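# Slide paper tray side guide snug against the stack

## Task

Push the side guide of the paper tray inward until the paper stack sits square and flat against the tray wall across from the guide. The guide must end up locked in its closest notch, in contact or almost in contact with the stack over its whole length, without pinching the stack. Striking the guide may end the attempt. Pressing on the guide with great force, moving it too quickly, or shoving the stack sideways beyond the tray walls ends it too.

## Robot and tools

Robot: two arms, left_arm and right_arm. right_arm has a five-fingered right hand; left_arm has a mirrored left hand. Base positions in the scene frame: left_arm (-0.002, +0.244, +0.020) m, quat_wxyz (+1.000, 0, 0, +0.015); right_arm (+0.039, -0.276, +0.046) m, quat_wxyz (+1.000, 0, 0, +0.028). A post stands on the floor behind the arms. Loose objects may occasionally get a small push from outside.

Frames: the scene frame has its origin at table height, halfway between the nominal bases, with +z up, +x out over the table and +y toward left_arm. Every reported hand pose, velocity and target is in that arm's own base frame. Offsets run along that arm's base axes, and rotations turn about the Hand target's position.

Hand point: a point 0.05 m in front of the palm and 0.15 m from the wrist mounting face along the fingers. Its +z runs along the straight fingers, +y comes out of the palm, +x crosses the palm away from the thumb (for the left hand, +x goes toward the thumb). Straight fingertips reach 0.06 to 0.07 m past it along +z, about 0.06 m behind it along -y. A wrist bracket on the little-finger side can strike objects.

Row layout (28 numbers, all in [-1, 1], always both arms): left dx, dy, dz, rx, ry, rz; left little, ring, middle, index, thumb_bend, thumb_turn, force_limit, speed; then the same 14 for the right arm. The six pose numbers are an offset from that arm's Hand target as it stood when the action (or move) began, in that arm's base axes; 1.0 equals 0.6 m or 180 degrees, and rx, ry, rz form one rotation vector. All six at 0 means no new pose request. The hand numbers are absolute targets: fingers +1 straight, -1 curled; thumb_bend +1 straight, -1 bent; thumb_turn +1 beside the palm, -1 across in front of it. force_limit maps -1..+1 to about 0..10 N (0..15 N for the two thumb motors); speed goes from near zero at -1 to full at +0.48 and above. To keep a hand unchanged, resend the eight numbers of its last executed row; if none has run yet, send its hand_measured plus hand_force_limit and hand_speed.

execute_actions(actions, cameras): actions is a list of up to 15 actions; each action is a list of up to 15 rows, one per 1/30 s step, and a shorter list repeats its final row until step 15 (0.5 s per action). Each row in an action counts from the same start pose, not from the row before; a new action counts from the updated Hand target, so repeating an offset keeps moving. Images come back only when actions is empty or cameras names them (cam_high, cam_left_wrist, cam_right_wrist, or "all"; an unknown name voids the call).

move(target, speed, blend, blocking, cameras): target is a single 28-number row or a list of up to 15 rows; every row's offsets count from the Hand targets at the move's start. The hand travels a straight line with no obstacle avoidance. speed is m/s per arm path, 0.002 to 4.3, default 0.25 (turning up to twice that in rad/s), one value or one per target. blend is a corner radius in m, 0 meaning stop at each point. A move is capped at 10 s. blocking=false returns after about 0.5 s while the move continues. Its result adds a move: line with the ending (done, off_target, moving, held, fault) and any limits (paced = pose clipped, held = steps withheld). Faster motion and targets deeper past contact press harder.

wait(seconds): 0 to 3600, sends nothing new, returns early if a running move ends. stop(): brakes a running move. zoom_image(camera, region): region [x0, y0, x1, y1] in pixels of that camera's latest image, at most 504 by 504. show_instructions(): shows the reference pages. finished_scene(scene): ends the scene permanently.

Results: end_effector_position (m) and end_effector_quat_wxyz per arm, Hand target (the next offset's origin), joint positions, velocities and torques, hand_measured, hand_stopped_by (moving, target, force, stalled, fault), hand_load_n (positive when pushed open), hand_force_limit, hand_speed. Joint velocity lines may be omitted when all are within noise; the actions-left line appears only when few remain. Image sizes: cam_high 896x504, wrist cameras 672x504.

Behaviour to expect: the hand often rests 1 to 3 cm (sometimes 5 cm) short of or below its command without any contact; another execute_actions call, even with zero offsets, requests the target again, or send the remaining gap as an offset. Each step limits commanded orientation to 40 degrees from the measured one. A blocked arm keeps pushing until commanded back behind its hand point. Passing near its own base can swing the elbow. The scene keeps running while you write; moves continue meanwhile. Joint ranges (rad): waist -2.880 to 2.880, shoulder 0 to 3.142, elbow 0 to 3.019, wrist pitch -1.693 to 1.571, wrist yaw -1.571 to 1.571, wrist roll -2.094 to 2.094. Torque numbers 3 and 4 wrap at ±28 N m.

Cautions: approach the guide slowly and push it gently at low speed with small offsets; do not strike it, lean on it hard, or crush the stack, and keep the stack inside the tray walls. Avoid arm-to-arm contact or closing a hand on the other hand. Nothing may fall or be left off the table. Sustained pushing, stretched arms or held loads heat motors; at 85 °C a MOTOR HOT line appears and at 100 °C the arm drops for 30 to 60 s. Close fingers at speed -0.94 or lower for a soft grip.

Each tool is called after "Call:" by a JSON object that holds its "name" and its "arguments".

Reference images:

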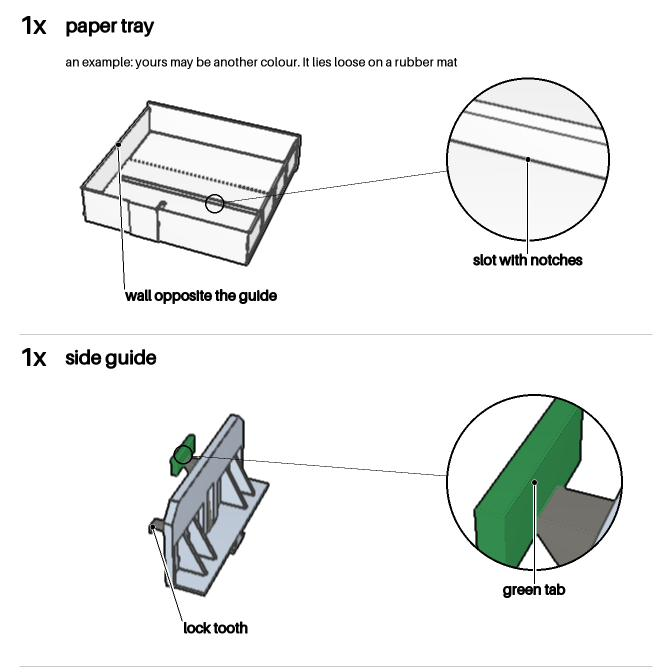

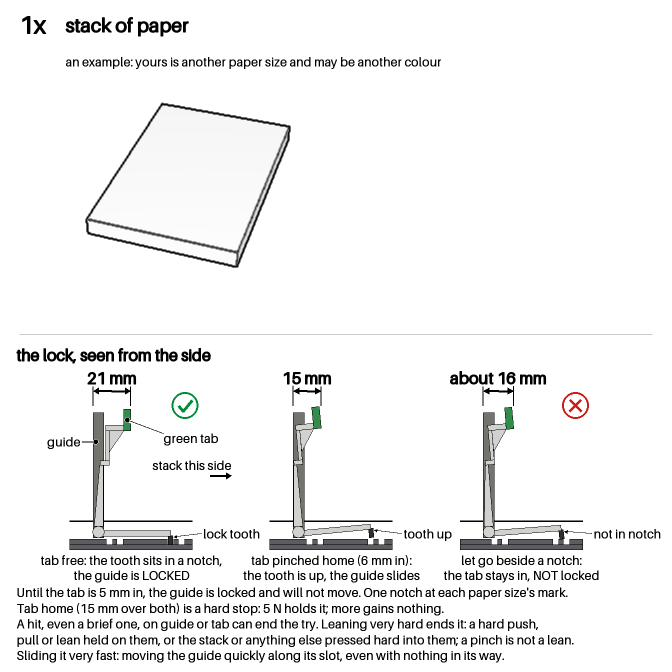

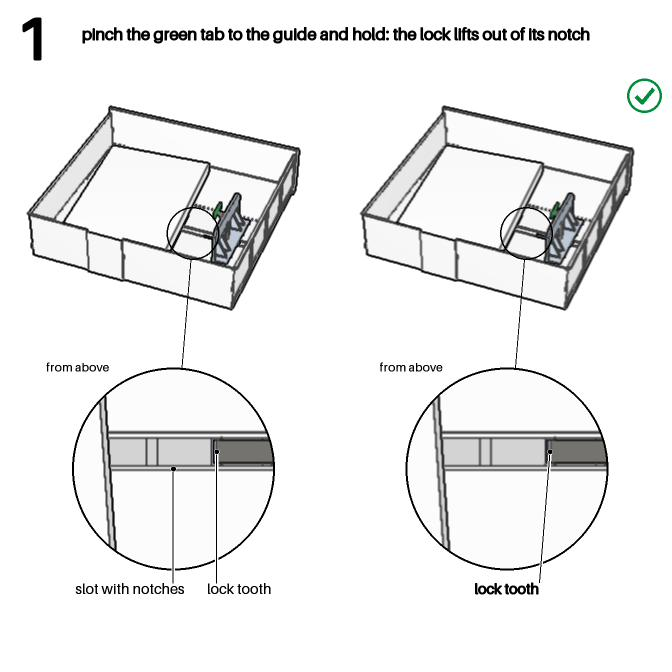

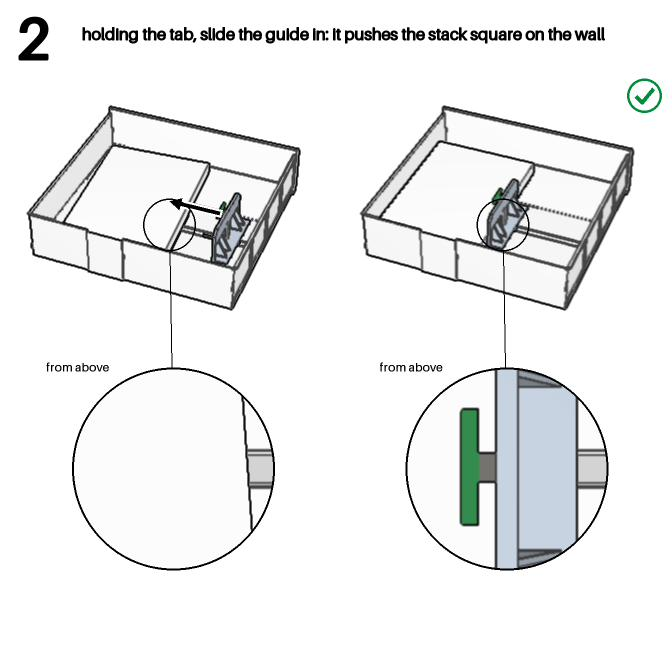

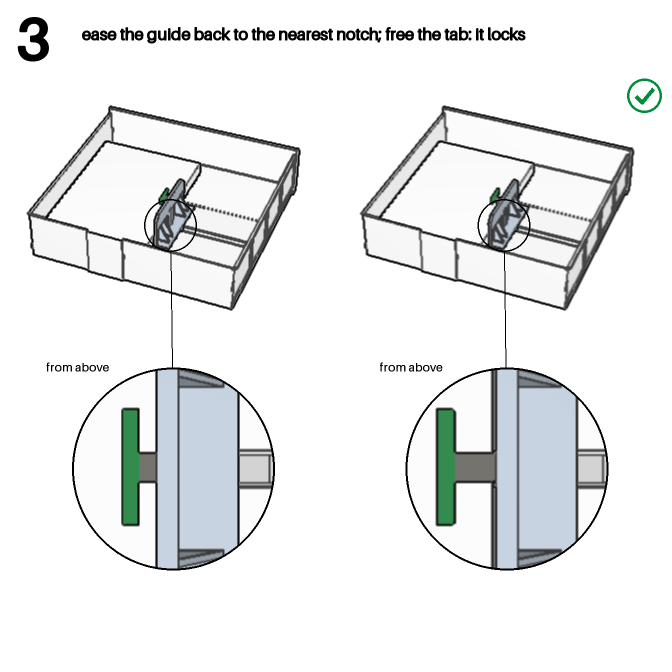

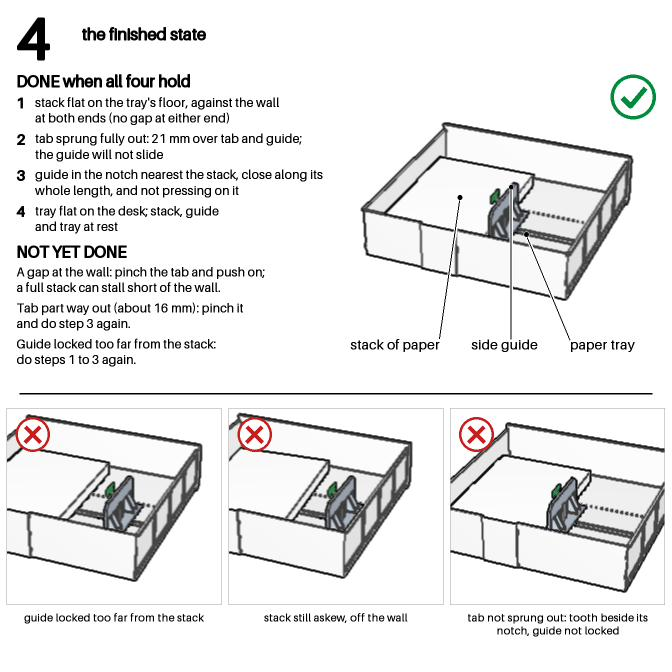

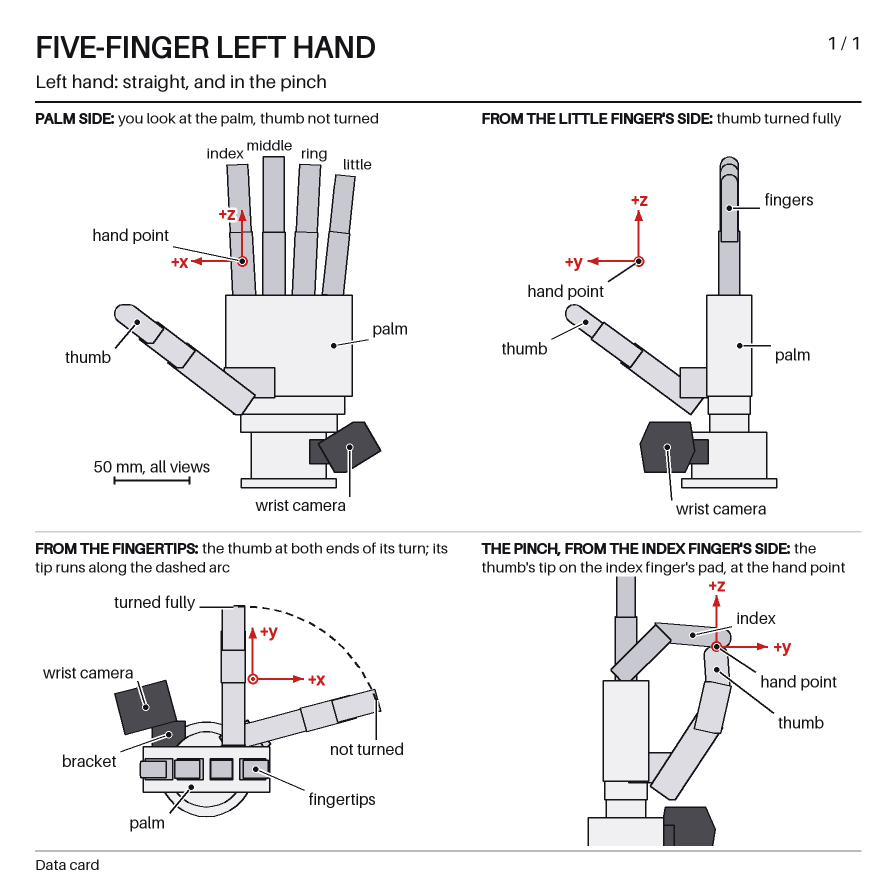

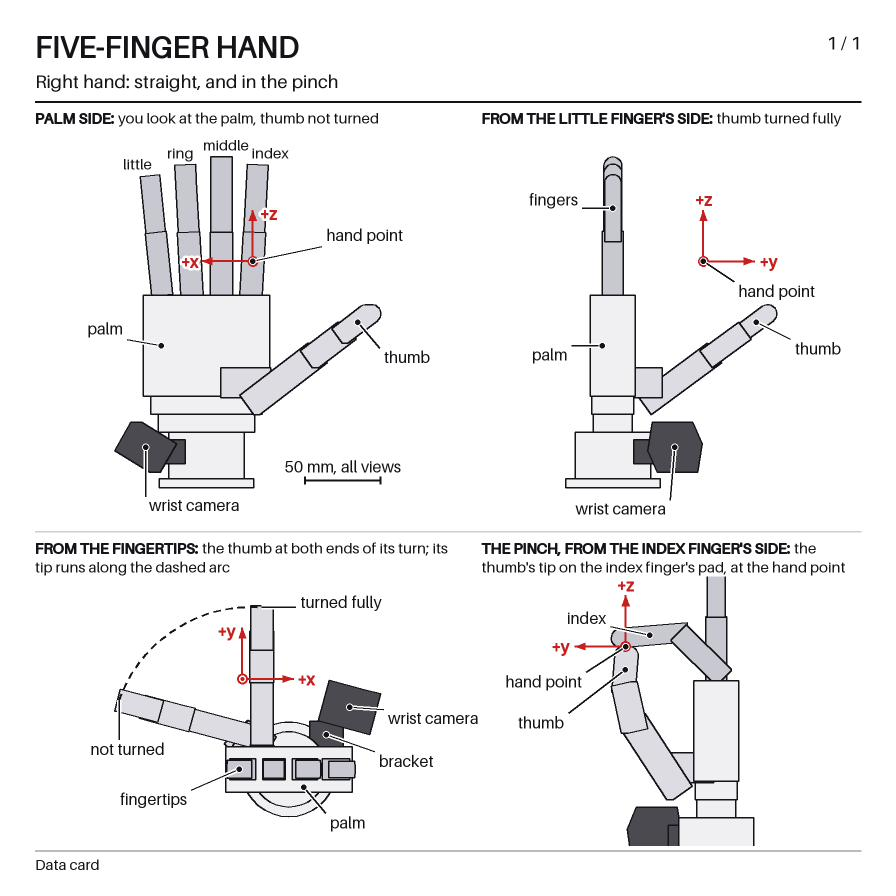

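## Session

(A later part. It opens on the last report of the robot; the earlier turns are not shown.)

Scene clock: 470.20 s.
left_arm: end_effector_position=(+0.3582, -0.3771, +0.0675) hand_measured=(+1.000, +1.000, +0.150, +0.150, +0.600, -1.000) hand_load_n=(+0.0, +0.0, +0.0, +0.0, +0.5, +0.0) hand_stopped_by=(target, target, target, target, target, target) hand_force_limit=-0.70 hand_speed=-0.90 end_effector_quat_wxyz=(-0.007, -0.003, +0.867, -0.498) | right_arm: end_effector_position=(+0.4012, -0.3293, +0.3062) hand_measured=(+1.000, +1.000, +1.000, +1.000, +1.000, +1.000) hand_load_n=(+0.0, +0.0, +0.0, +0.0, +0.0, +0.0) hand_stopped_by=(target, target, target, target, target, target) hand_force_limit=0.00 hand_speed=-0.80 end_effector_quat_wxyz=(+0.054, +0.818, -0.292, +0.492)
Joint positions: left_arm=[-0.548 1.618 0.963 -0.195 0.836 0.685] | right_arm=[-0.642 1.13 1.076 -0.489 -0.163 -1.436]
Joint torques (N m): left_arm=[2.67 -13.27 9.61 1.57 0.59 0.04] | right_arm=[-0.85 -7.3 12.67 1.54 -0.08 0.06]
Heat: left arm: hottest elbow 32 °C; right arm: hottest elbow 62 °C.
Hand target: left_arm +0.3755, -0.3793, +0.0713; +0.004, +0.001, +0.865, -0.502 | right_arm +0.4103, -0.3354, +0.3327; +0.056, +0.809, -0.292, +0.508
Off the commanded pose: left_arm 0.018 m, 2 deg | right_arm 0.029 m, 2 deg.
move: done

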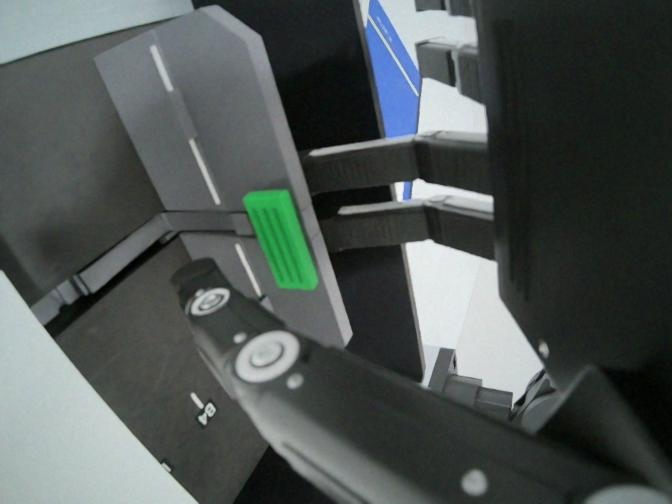

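Call:
{"name": "move", "arguments": {"target": [0,0,0,0,0,0,1,1,-0.05,-0.05,0.6,-1,-0.75,-0.94,0,0,0,0,0,0,1,1,1,1,1,1,0,-0.8], "speed": 0.03, "cameras": ["cam_left_wrist"]}}

Scene clock: 478.23 s.
left_arm: end_effector_position=(+0.3582, -0.3771, +0.0675) hand_measured=(+1.000, +1.000, -0.050, -0.050, +0.600, -1.000) hand_load_n=(+0.0, +0.0, +0.0, +0.0, +0.0, +0.0) hand_stopped_by=(target, target, target, target, target, target) hand_force_limit=-0.75 hand_speed=-0.94 end_effector_quat_wxyz=(-0.007, -0.003, +0.867, -0.498) | right_arm: end_effector_position=(+0.4012, -0.3293, +0.3062) hand_measured=(+1.000, +1.000, +1.000, +1.000, +1.000, +1.000) hand_load_n=(+0.0, +0.0, +0.0, +0.0, +0.0, +0.0) hand_stopped_by=(target, target, target, target, target, target) hand_force_limit=0.00 hand_speed=-0.80 end_effector_quat_wxyz=(+0.054, +0.818, -0.292, +0.492)
Joint positions: left_arm=[-0.548 1.618 0.963 -0.195 0.836 0.685] | right_arm=[-0.642 1.13 1.076 -0.489 -0.163 -1.436]
Joint torques (N m): left_arm=[2.61 -13.39 9.63 1.5 0.59 0.04] | right_arm=[-0.79 -7.24 12.68 1.5 -0.08 0.07]
Heat: left arm: hottest elbow 32 °C; right arm: hottest elbow 63 °C.
Hand target: left_arm +0.3755, -0.3793, +0.0713; +0.004, +0.001, +0.865, -0.502 | right_arm +0.4103, -0.3354, +0.3327; +0.056, +0.809, -0.292, +0.508
Off the commanded pose: left_arm 0.018 m, 2 deg | right_arm 0.029 m, 2 deg.
move: done

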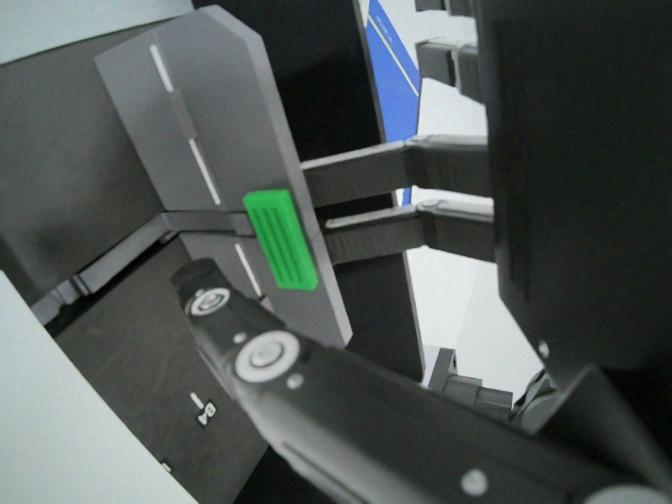

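Call:
{"name": "move", "arguments": {"target": [0,0,0,0,0,0,1,1,-0.25,-0.25,0.6,-1,-0.8,-0.94,0,0,0,0,0,0,1,1,1,1,1,1,0,-0.8], "speed": 0.03, "cameras": ["cam_left_wrist"]}}

Scene clock: 481.33 s.
left_arm: end_effector_position=(+0.3583, -0.3771, +0.0674) hand_measured=(+1.000, +1.000, -0.078, -0.100, +0.600, -1.000) hand_load_n=(+0.0, +0.0, +0.0, +1.5, +0.0, +0.0) hand_stopped_by=(target, target, force, force, target, target) hand_force_limit=-0.80 hand_speed=-0.94 end_effector_quat_wxyz=(-0.007, -0.002, +0.867, -0.498) | right_arm: end_effector_position=(+0.4012, -0.3293, +0.3062) hand_measured=(+1.000, +1.000, +1.000, +1.000, +1.000, +1.000) hand_load_n=(+0.0, +0.0, +0.0, +0.0, +0.0, +0.0) hand_stopped_by=(target, target, target, target, target, target) hand_force_limit=0.00 hand_speed=-0.80 end_effector_quat_wxyz=(+0.054, +0.818, -0.292, +0.492)
Joint positions: left_arm=[-0.548 1.618 0.963 -0.195 0.836 0.686] | right_arm=[-0.642 1.13 1.076 -0.489 -0.163 -1.436]
Joint torques (N m): left_arm=[2.67 -13.45 9.59 1.52 0.58 0.03] | right_arm=[-0.79 -7.18 12.67 1.54 -0.09 0.07]
Heat: left arm: hottest elbow 32 °C; right arm: hottest elbow 63 °C.
Hand target: left_arm +0.3755, -0.3793, +0.0713; +0.004, +0.001, +0.865, -0.502 | right_arm +0.4103, -0.3354, +0.3327; +0.056, +0.809, -0.292, +0.508
Off the commanded pose: left_arm 0.018 m, 1 deg | right_arm 0.029 m, 2 deg.
move: done

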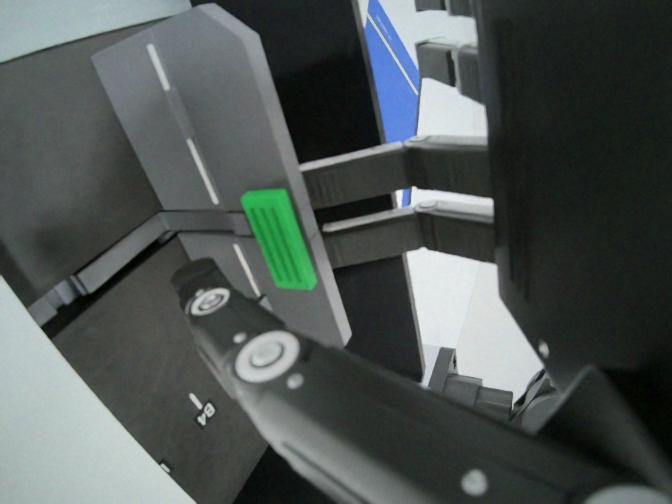

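Call:
{"name": "move", "arguments": {"target": [0,0,0,0,0,0,1,1,-0.25,-0.25,-0.1,-1,-0.72,-0.94,0,0,0,0,0,0,1,1,1,1,1,1,0,-0.8], "speed": 0.03, "cameras": ["cam_left_wrist"]}}

Scene clock: 488.17 s.
left_arm: end_effector_position=(+0.3583, -0.3771, +0.0674) hand_measured=(+1.000, +1.000, -0.078, -0.100, +0.334, -1.000) hand_load_n=(+0.0, +0.0, +0.0, +1.0, +2.5, +0.5) hand_stopped_by=(target, target, force, force, force, target) hand_force_limit=-0.72 hand_speed=-0.94 end_effector_quat_wxyz=(-0.007, -0.002, +0.867, -0.498) | right_arm: end_effector_position=(+0.4012, -0.3293, +0.3062) hand_measured=(+1.000, +1.000, +1.000, +1.000, +1.000, +1.000) hand_load_n=(+0.0, +0.0, +0.0, +0.0, +0.0, +0.0) hand_stopped_by=(target, target, target, target, target, target) hand_force_limit=0.00 hand_speed=-0.80 end_effector_quat_wxyz=(+0.054, +0.818, -0.292, +0.492)
Joint positions: left_arm=[-0.548 1.618 0.963 -0.195 0.836 0.686] | right_arm=[-0.642 1.13 1.076 -0.489 -0.163 -1.436]
Joint torques (N m): left_arm=[2.55 -13.45 9.62 1.52 0.59 0.03] | right_arm=[-0.67 -7.18 12.67 1.54 -0.09 0.06]
Heat: left arm: hottest elbow 32 °C; right arm: hottest elbow 63 °C.
Hand target: left_arm +0.3755, -0.3793, +0.0713; +0.004, +0.001, +0.865, -0.502 | right_arm +0.4103, -0.3354, +0.3327; +0.056, +0.809, -0.292, +0.508
Off the commanded pose: left_arm 0.018 m, 1 deg | right_arm 0.029 m, 2 deg.
move: done

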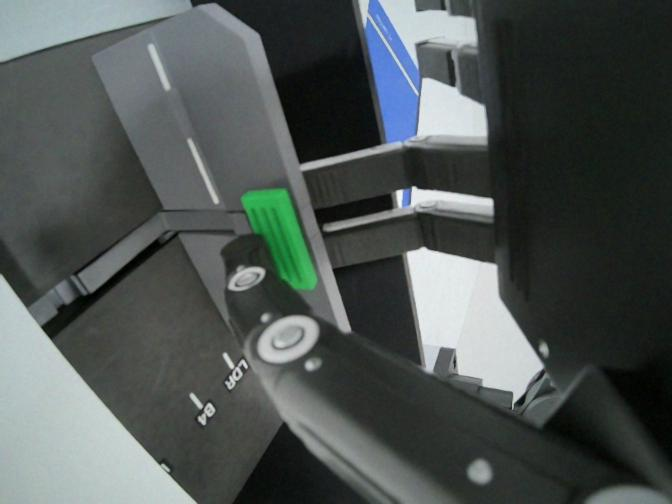

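Call:
{"name": "move", "arguments": {"target": [0,0,0,0,0,0,1,1,-0.25,-0.25,-0.05,-1,-0.15,-0.94,0,0,0,0,0,0,1,1,1,1,1,1,0,-0.8], "speed": 0.03, "cameras": ["cam_left_wrist"]}}

Call:
{"name": "zoom_image", "arguments": {"camera": "cam_left_wrist", "region": [80, 90, 430, 353]}}

Scene clock: 492.80 s.
left_arm: end_effector_position=(+0.3582, -0.3771, +0.0675) hand_measured=(+1.000, +1.000, -0.078, -0.100, +0.296, -1.000) hand_load_n=(+0.0, +0.0, +0.5, +2.5, +6.0, +0.5) hand_stopped_by=(target, target, force, force, force, target) hand_force_limit=-0.15 hand_speed=-0.94 end_effector_quat_wxyz=(-0.007, -0.002, +0.867, -0.498) | right_arm: end_effector_position=(+0.4012, -0.3293, +0.3062) hand_measured=(+1.000, +1.000, +1.000, +1.000, +1.000, +1.000) hand_load_n=(+0.0, +0.0, +0.0, +0.0, +0.0, +0.0) hand_stopped_by=(target, target, target, target, target, target) hand_force_limit=0.00 hand_speed=-0.80 end_effector_quat_wxyz=(+0.054, +0.818, -0.292, +0.492)
Joint positions: left_arm=[-0.548 1.618 0.963 -0.195 0.837 0.686] | right_arm=[-0.642 1.13 1.076 -0.489 -0.163 -1.436]
Joint torques (N m): left_arm=[2.67 -13.45 9.63 1.52 0.56 0.03] | right_arm=[-0.73 -7.24 12.67 1.55 -0.08 0.06]
Heat: left arm: hottest elbow 32 °C; right arm: hottest elbow 63 °C.
Hand target: left_arm +0.3755, -0.3793, +0.0713; +0.004, +0.001, +0.865, -0.502 | right_arm +0.4103, -0.3354, +0.3327; +0.056, +0.809, -0.292, +0.508
Off the commanded pose: left_arm 0.018 m, 1 deg | right_arm 0.029 m, 2 deg.
move: done

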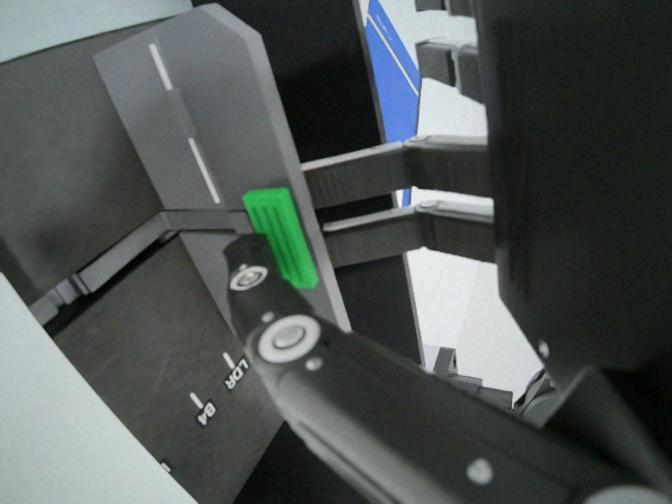

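Scaled by 1.440 from the camera's image (finer frame: 960x720).

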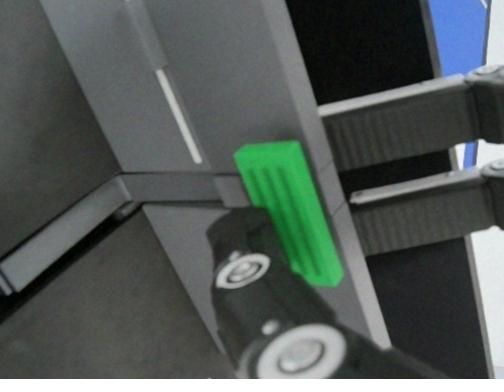

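Call:
{"name": "move", "arguments": {"target": [-0.02,0.032,0,0,0,0,1,1,-0.25,-0.25,-0.05,-1,-0.15,-0.94,0,0,0,0,0,0,1,1,1,1,1,1,0,-0.8], "speed": 0.02, "cameras": ["cam_high","cam_left_wrist"]}}

Call:
{"name": "zoom_image", "arguments": {"camera": "cam_high", "region": [300, 130, 530, 350]}}

Scene clock: 505.93 s.
left_arm: end_effector_position=(+0.3585, -0.3670, +0.0675) hand_measured=(+1.000, +1.000, -0.078, -0.100, +0.296, -1.000) hand_load_n=(+0.0, +0.0, +1.5, +3.0, +5.5, +0.5) hand_stopped_by=(target, target, force, force, force, target) hand_force_limit=-0.15 hand_speed=-0.94 end_effector_quat_wxyz=(-0.005, -0.002, +0.865, -0.501) | right_arm: end_effector_position=(+0.4012, -0.3293, +0.3062) hand_measured=(+1.000, +1.000, +1.000, +1.000, +1.000, +1.000) hand_load_n=(+0.0, +0.0, +0.0, +0.0, +0.0, +0.0) hand_stopped_by=(target, target, target, target, target, target) hand_force_limit=0.00 hand_speed=-0.80 end_effector_quat_wxyz=(+0.054, +0.818, -0.292, +0.492)
Joint positions: left_arm=[-0.528 1.606 0.945 -0.195 0.852 0.702] | right_arm=[-0.642 1.13 1.076 -0.489 -0.163 -1.436]
Joint torques (N m): left_arm=[2.9 -15.5 6.71 1.18 0.58 0.1] | right_arm=[-0.79 -7.3 12.66 1.52 -0.08 0.07]
Heat: left arm: hottest elbow 32 °C; right arm: hottest elbow 63 °C.
Hand target: left_arm +0.3636, -0.3602, +0.0715; +0.005, +0.001, +0.865, -0.502 | right_arm +0.4103, -0.3354, +0.3327; +0.056, +0.809, -0.292, +0.508
Off the commanded pose: left_arm 0.009 m, 1 deg | right_arm 0.029 m, 2 deg.
move: done

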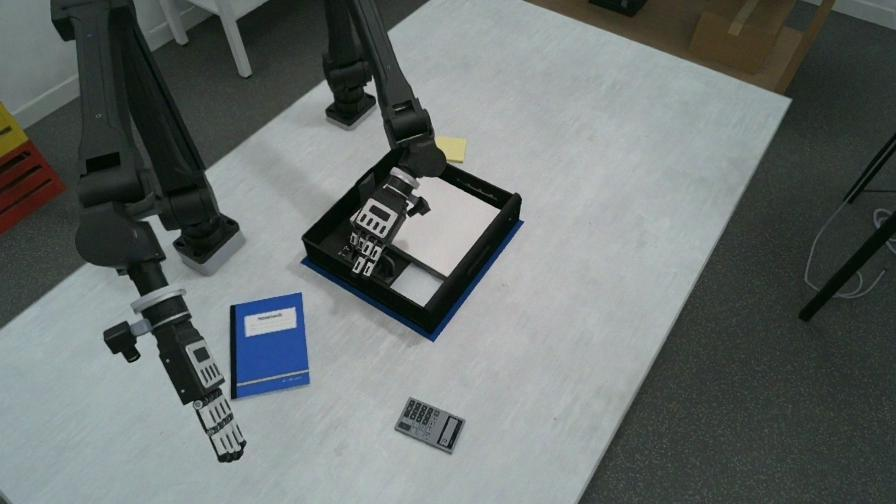

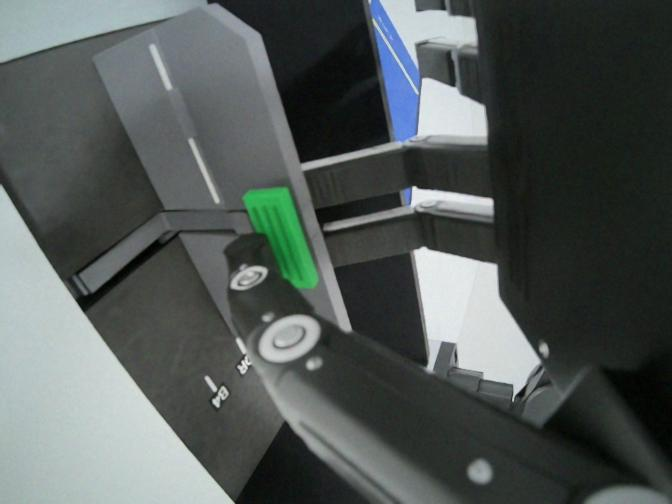

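Scaled by 2.191 from the camera's image (finer frame: 1280x720).

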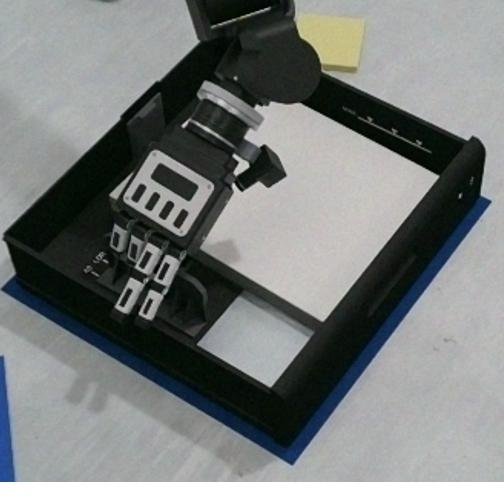

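Call:
{"name": "move", "arguments": {"target": [0,0.045,0,0,0,0,1,1,-0.25,-0.25,-0.05,-1,-0.15,-0.94,0,0,0,0,0,0,1,1,1,1,1,1,0,-0.8], "speed": 0.025, "cameras": ["cam_high","cam_left_wrist"]}}

Call:
{"name": "zoom_image", "arguments": {"camera": "cam_high", "region": [300, 130, 530, 350]}}

Scene clock: 511.83 s.
left_arm: end_effector_position=(+0.3581, -0.3408, +0.0668) hand_measured=(+1.000, +1.000, -0.078, -0.100, +0.296, -1.000) hand_load_n=(+0.0, +0.0, +1.0, +3.0, +5.0, +0.5) hand_stopped_by=(target, target, force, force, force, target) hand_force_limit=-0.15 hand_speed=-0.94 end_effector_quat_wxyz=(-0.006, -0.002, +0.865, -0.502) | right_arm: end_effector_position=(+0.4012, -0.3293, +0.3062) hand_measured=(+1.000, +1.000, +1.000, +1.000, +1.000, +1.000) hand_load_n=(+0.0, +0.5, +0.0, +0.0, +0.0, +0.0) hand_stopped_by=(target, target, target, target, target, target) hand_force_limit=0.00 hand_speed=-0.80 end_effector_quat_wxyz=(+0.054, +0.818, -0.292, +0.492)
Joint positions: left_arm=[-0.476 1.581 0.918 -0.241 0.887 0.765] | right_arm=[-0.642 1.13 1.076 -0.489 -0.163 -1.436]
Joint torques (N m): left_arm=[2.9 -15.27 6.78 0.95 0.59 0.08] | right_arm=[-0.62 -7.24 12.67 1.54 -0.08 0.08]
Heat: left arm: hottest elbow 32 °C; right arm: hottest elbow 63 °C.
Hand target: left_arm +0.3635, -0.3333, +0.0713; +0.004, +0.001, +0.865, -0.502 | right_arm +0.4103, -0.3354, +0.3327; +0.056, +0.809, -0.292, +0.508
Off the commanded pose: left_arm 0.010 m, 1 deg | right_arm 0.029 m, 2 deg.
move: done

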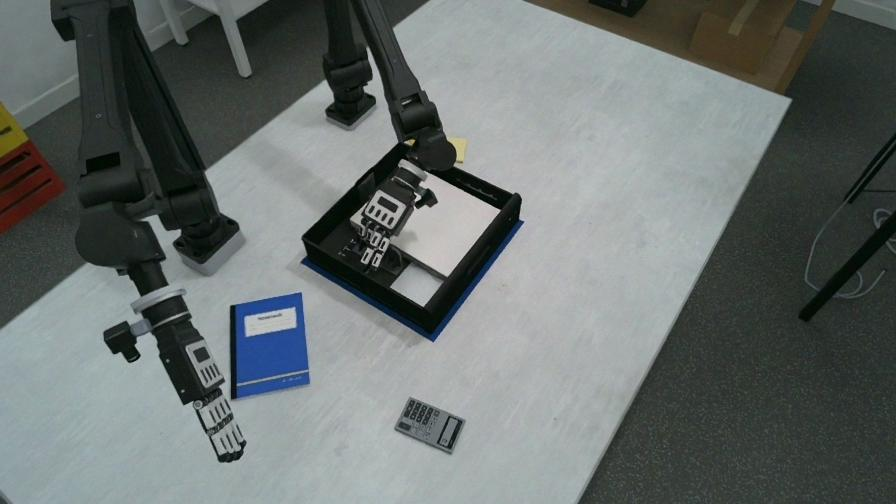

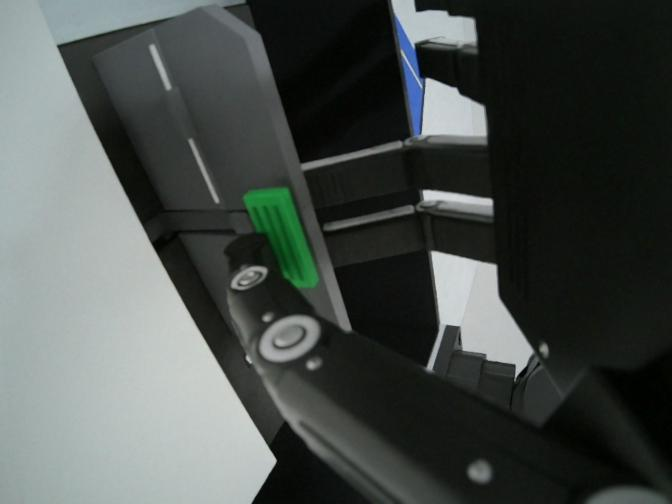

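Scaled by 2.191 from the camera's image (finer frame: 1280x720).

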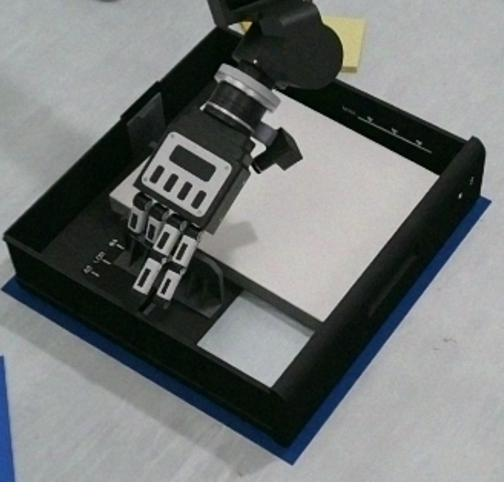

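Call:
{"name": "move", "arguments": {"target": [0,0.03,0,0,0,0,1,1,-0.25,-0.25,-0.05,-1,-0.15,-0.94,0,0,0,0,0,0,1,1,1,1,1,1,0,-0.8], "speed": 0.02, "cameras": ["cam_high","cam_left_wrist"]}}

Call:
{"name": "zoom_image", "arguments": {"camera": "cam_high", "region": [300, 130, 530, 350]}}

Scene clock: 516.40 s.
left_arm: end_effector_position=(+0.3579, -0.3227, +0.0664) hand_measured=(+1.000, +1.000, -0.078, -0.100, +0.296, -1.000) hand_load_n=(+0.0, +0.0, +1.5, +3.0, +5.0, +0.5) hand_stopped_by=(target, target, force, force, force, target) hand_force_limit=-0.15 hand_speed=-0.94 end_effector_quat_wxyz=(-0.007, -0.002, +0.865, -0.501) | right_arm: end_effector_position=(+0.4012, -0.3293, +0.3062) hand_measured=(+1.000, +1.000, +1.000, +1.000, +1.000, +1.000) hand_load_n=(+0.0, +0.0, +0.0, +0.0, +0.0, +0.0) hand_stopped_by=(target, target, target, target, target, target) hand_force_limit=0.00 hand_speed=-0.80 end_effector_quat_wxyz=(+0.054, +0.818, -0.292, +0.492)
Joint positions: left_arm=[-0.439 1.565 0.903 -0.282 0.91 0.813] | right_arm=[-0.642 1.13 1.076 -0.489 -0.163 -1.436]
Joint torques (N m): left_arm=[3.02 -15.09 6.78 0.91 0.61 0.1] | right_arm=[-0.79 -7.36 12.67 1.52 -0.09 0.07]
Heat: left arm: hottest elbow 32 °C; right arm: hottest elbow 63 °C.
Hand target: left_arm +0.3636, -0.3152, +0.0713; +0.004, +0.001, +0.865, -0.502 | right_arm +0.4103, -0.3354, +0.3327; +0.056, +0.809, -0.292, +0.508
Off the commanded pose: left_arm 0.011 m, 1 deg | right_arm 0.029 m, 2 deg.
move: off_target (left_arm)

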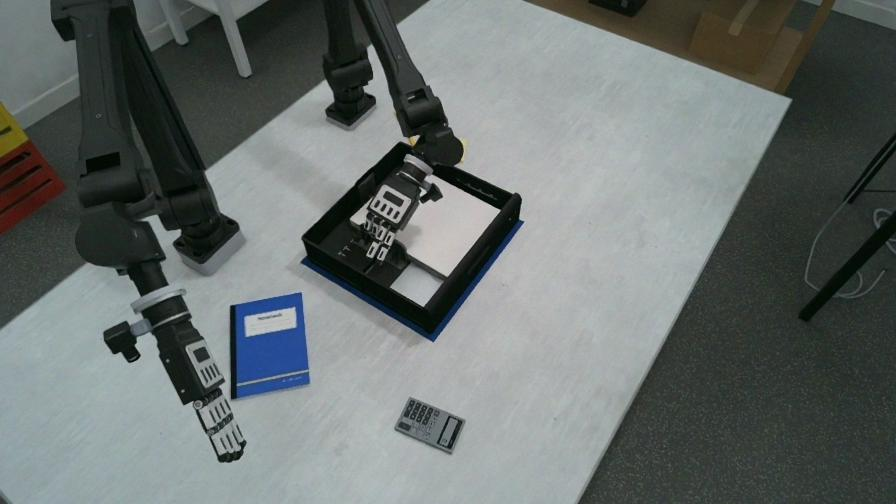

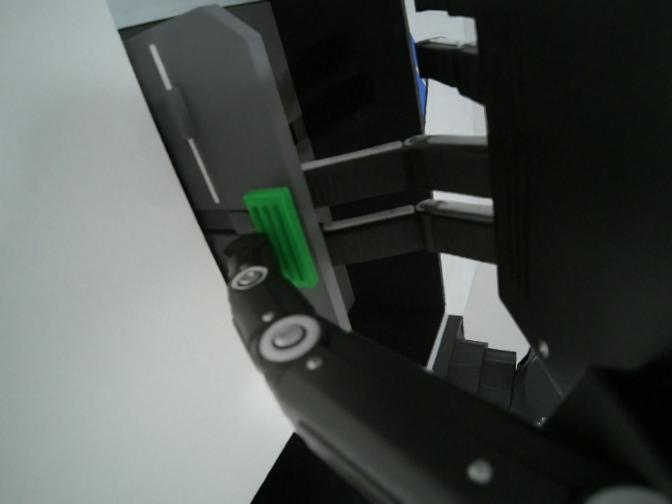

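Scaled by 2.191 from the camera's image (finer frame: 1280x720).

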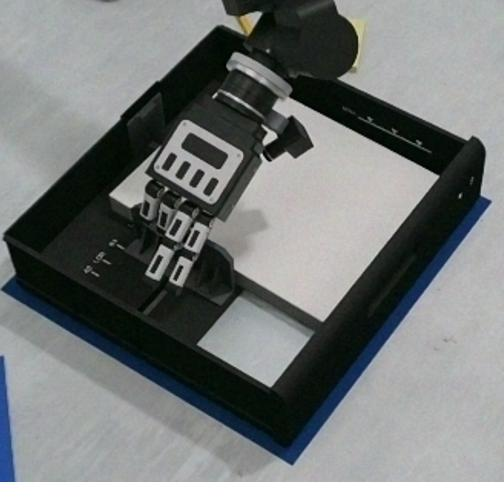

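Call:
{"name": "move", "arguments": {"target": [0,0.03,0,0,0,0,1,1,-0.25,-0.25,-0.05,-1,-0.15,-0.94,0,0,0,0,0,0,1,1,1,1,1,1,0,-0.8], "speed": 0.02, "cameras": ["cam_high","cam_left_wrist"]}}

Call:
{"name": "zoom_image", "arguments": {"camera": "cam_high", "region": [350, 120, 530, 300]}}

Scene clock: 520.27 s.
left_arm: end_effector_position=(+0.3575, -0.3137, +0.0665) hand_measured=(+1.000, +1.000, -0.078, -0.100, +0.296, -1.000) hand_load_n=(+0.0, +0.0, +3.0, +7.0, +2.5, +1.0) hand_stopped_by=(target, target, force, force, force, target) hand_force_limit=-0.15 hand_speed=-0.94 end_effector_quat_wxyz=(-0.005, +0.013, +0.864, -0.504) | right_arm: end_effector_position=(+0.4012, -0.3293, +0.3062) hand_measured=(+1.000, +1.000, +1.000, +1.000, +1.000, +1.000) hand_load_n=(+0.0, +0.0, +0.0, +0.0, +0.0, +0.0) hand_stopped_by=(target, target, target, target, target, target) hand_force_limit=0.00 hand_speed=-0.80 end_effector_quat_wxyz=(+0.054, +0.818, -0.292, +0.492)
Joint positions: left_arm=[-0.42 1.559 0.899 -0.313 0.933 0.872] | right_arm=[-0.642 1.13 1.076 -0.489 -0.163 -1.436]
Joint torques (N m): left_arm=[4.42 -15.44 6.2 0.38 0.58 0.04] | right_arm=[-0.73 -7.18 12.66 1.51 -0.08 0.06]
Heat: left arm: hottest elbow 32 °C; right arm: hottest elbow 63 °C.
Hand target: left_arm +0.3635, -0.2973, +0.0714; +0.005, +0.001, +0.865, -0.502 | right_arm +0.4103, -0.3354, +0.3327; +0.056, +0.809, -0.292, +0.508
Off the commanded pose: left_arm 0.018 m, 2 deg | right_arm 0.029 m, 2 deg.
move: off_target (left_arm)

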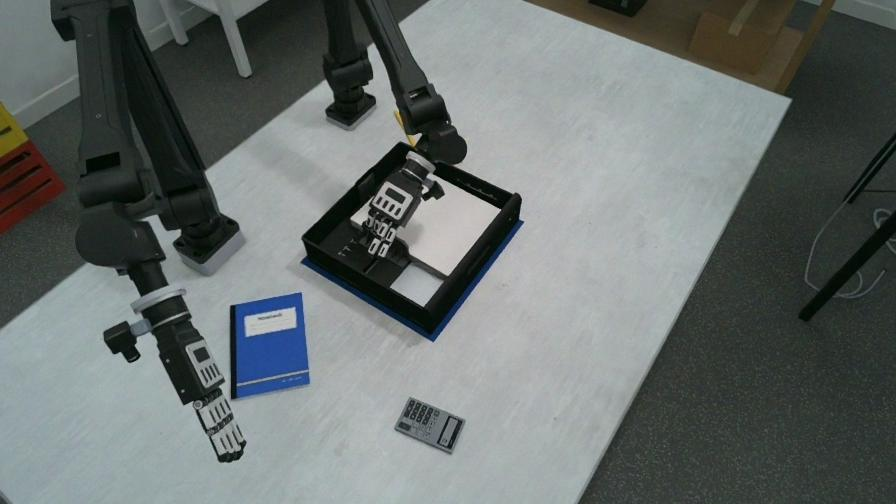

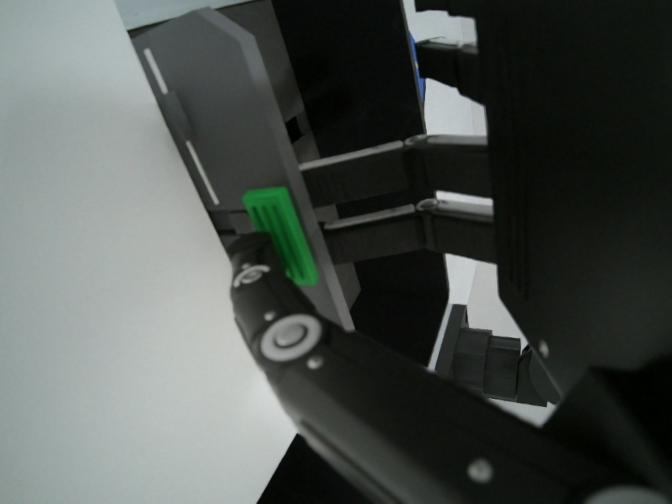

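Scaled by 2.800 from the camera's image (finer frame: 1280x720).

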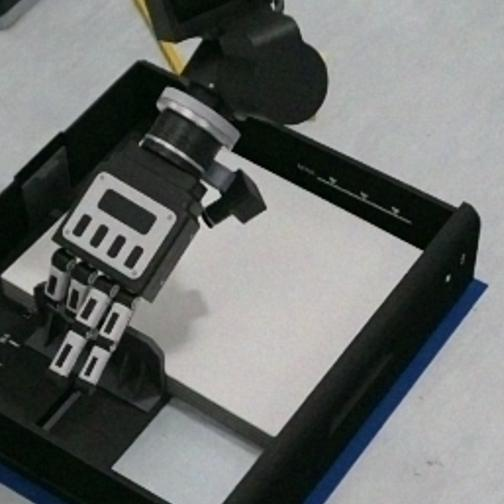

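Call:
{"name": "move", "arguments": {"target": [0,0,0,0,0,0,1,1,-0.25,-0.25,-0.1,-1,0.1,-0.9,0,0,0,0,0,0,1,1,1,1,1,1,0,-0.8], "speed": 0.02, "cameras": ["cam_left_wrist"]}}

Scene clock: 532.90 s.
left_arm: end_effector_position=(+0.3578, -0.3121, +0.0666) hand_measured=(+1.000, +1.000, -0.078, -0.100, +0.218, -1.000) hand_load_n=(+0.0, +0.0, +4.0, +8.0, +8.0, +1.5) hand_stopped_by=(target, target, force, force, force, target) hand_force_limit=0.10 hand_speed=-0.90 end_effector_quat_wxyz=(-0.005, +0.011, +0.864, -0.503) | right_arm: end_effector_position=(+0.4012, -0.3293, +0.3062) hand_measured=(+1.000, +1.000, +1.000, +1.000, +1.000, +1.000) hand_load_n=(+0.0, +0.0, +0.0, +0.0, +0.0, +0.0) hand_stopped_by=(target, target, target, target, target, target) hand_force_limit=0.00 hand_speed=-0.80 end_effector_quat_wxyz=(+0.054, +0.818, -0.292, +0.492)
Joint positions: left_arm=[-0.416 1.558 0.899 -0.317 0.933 0.873] | right_arm=[-0.642 1.13 1.076 -0.489 -0.163 -1.436]
Joint torques (N m): left_arm=[4.13 -15.38 6.23 0.55 0.56 0.04] | right_arm=[-0.85 -7.18 12.66 1.5 -0.09 0.07]
Heat: left arm: hottest elbow 32 °C; right arm: hottest elbow 64 °C.
Hand target: left_arm +0.3636, -0.2971, +0.0714; +0.005, +0.001, +0.865, -0.502 | right_arm +0.4103, -0.3354, +0.3327; +0.056, +0.809, -0.292, +0.508
Off the commanded pose: left_arm 0.017 m, 2 deg | right_arm 0.029 m, 2 deg.
move: done

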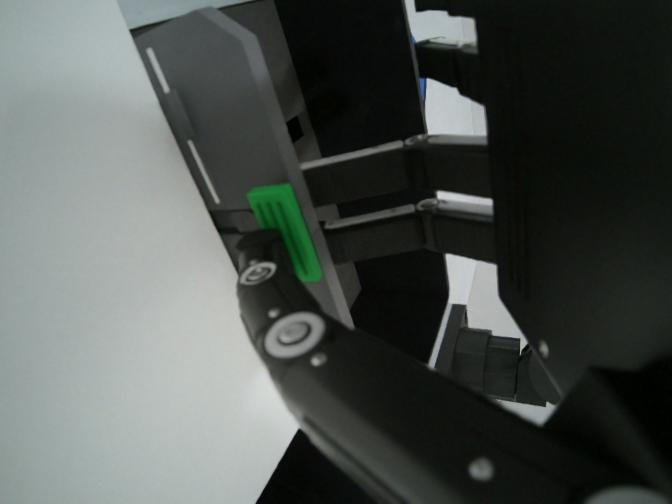

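Call:
{"name": "move", "arguments": {"target": [0,0.025,0,0,0,0,1,1,-0.25,-0.25,-0.1,-1,0.1,-0.9,0,0,0,0,0,0,1,1,1,1,1,1,0,-0.8], "speed": 0.02, "cameras": ["cam_high","cam_left_wrist"]}}

Call:
{"name": "zoom_image", "arguments": {"camera": "cam_high", "region": [350, 120, 530, 300]}}

Scene clock: 537.63 s.
left_arm: end_effector_position=(+0.3572, -0.3009, +0.0661) hand_measured=(+1.000, +1.000, -0.078, -0.098, +0.218, -1.000) hand_load_n=(+0.0, +0.0, +5.0, +9.5, +6.5, +1.5) hand_stopped_by=(target, target, force, force, force, target) hand_force_limit=0.10 hand_speed=-0.90 end_effector_quat_wxyz=(-0.005, +0.015, +0.863, -0.505) | right_arm: end_effector_position=(+0.4012, -0.3293, +0.3062) hand_measured=(+1.000, +1.000, +1.000, +1.000, +1.000, +1.000) hand_load_n=(+0.0, +0.0, +0.0, +0.0, +0.0, +0.0) hand_stopped_by=(target, target, target, target, target, target) hand_force_limit=0.00 hand_speed=-0.80 end_effector_quat_wxyz=(+0.054, +0.818, -0.292, +0.492)
Joint positions: left_arm=[-0.392 1.551 0.892 -0.349 0.952 0.919] | right_arm=[-0.642 1.13 1.076 -0.489 -0.163 -1.436]
Joint torques (N m): left_arm=[4.6 -15.21 6.13 0.24 0.54 0.09] | right_arm=[-0.73 -7.3 12.68 1.54 -0.09 0.06]
Heat: left arm: hottest elbow 32 °C; right arm: hottest elbow 64 °C.
Hand target: left_arm +0.3634, -0.2823, +0.0713; +0.004, +0.001, +0.865, -0.502 | right_arm +0.4103, -0.3354, +0.3327; +0.056, +0.809, -0.292, +0.508
Off the commanded pose: left_arm 0.021 m, 2 deg | right_arm 0.029 m, 2 deg.
move: off_target (left_arm)

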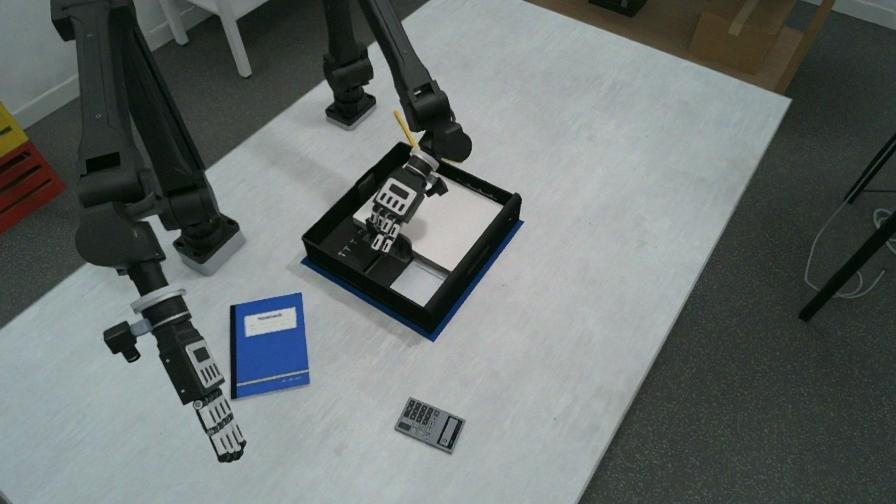

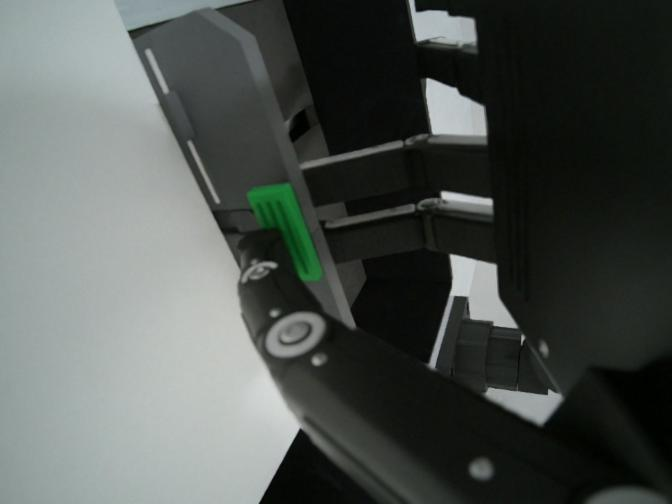

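Scaled by 2.800 from the camera's image (finer frame: 1280x720).

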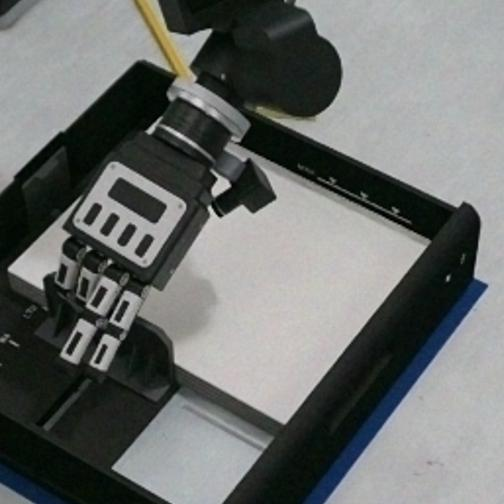

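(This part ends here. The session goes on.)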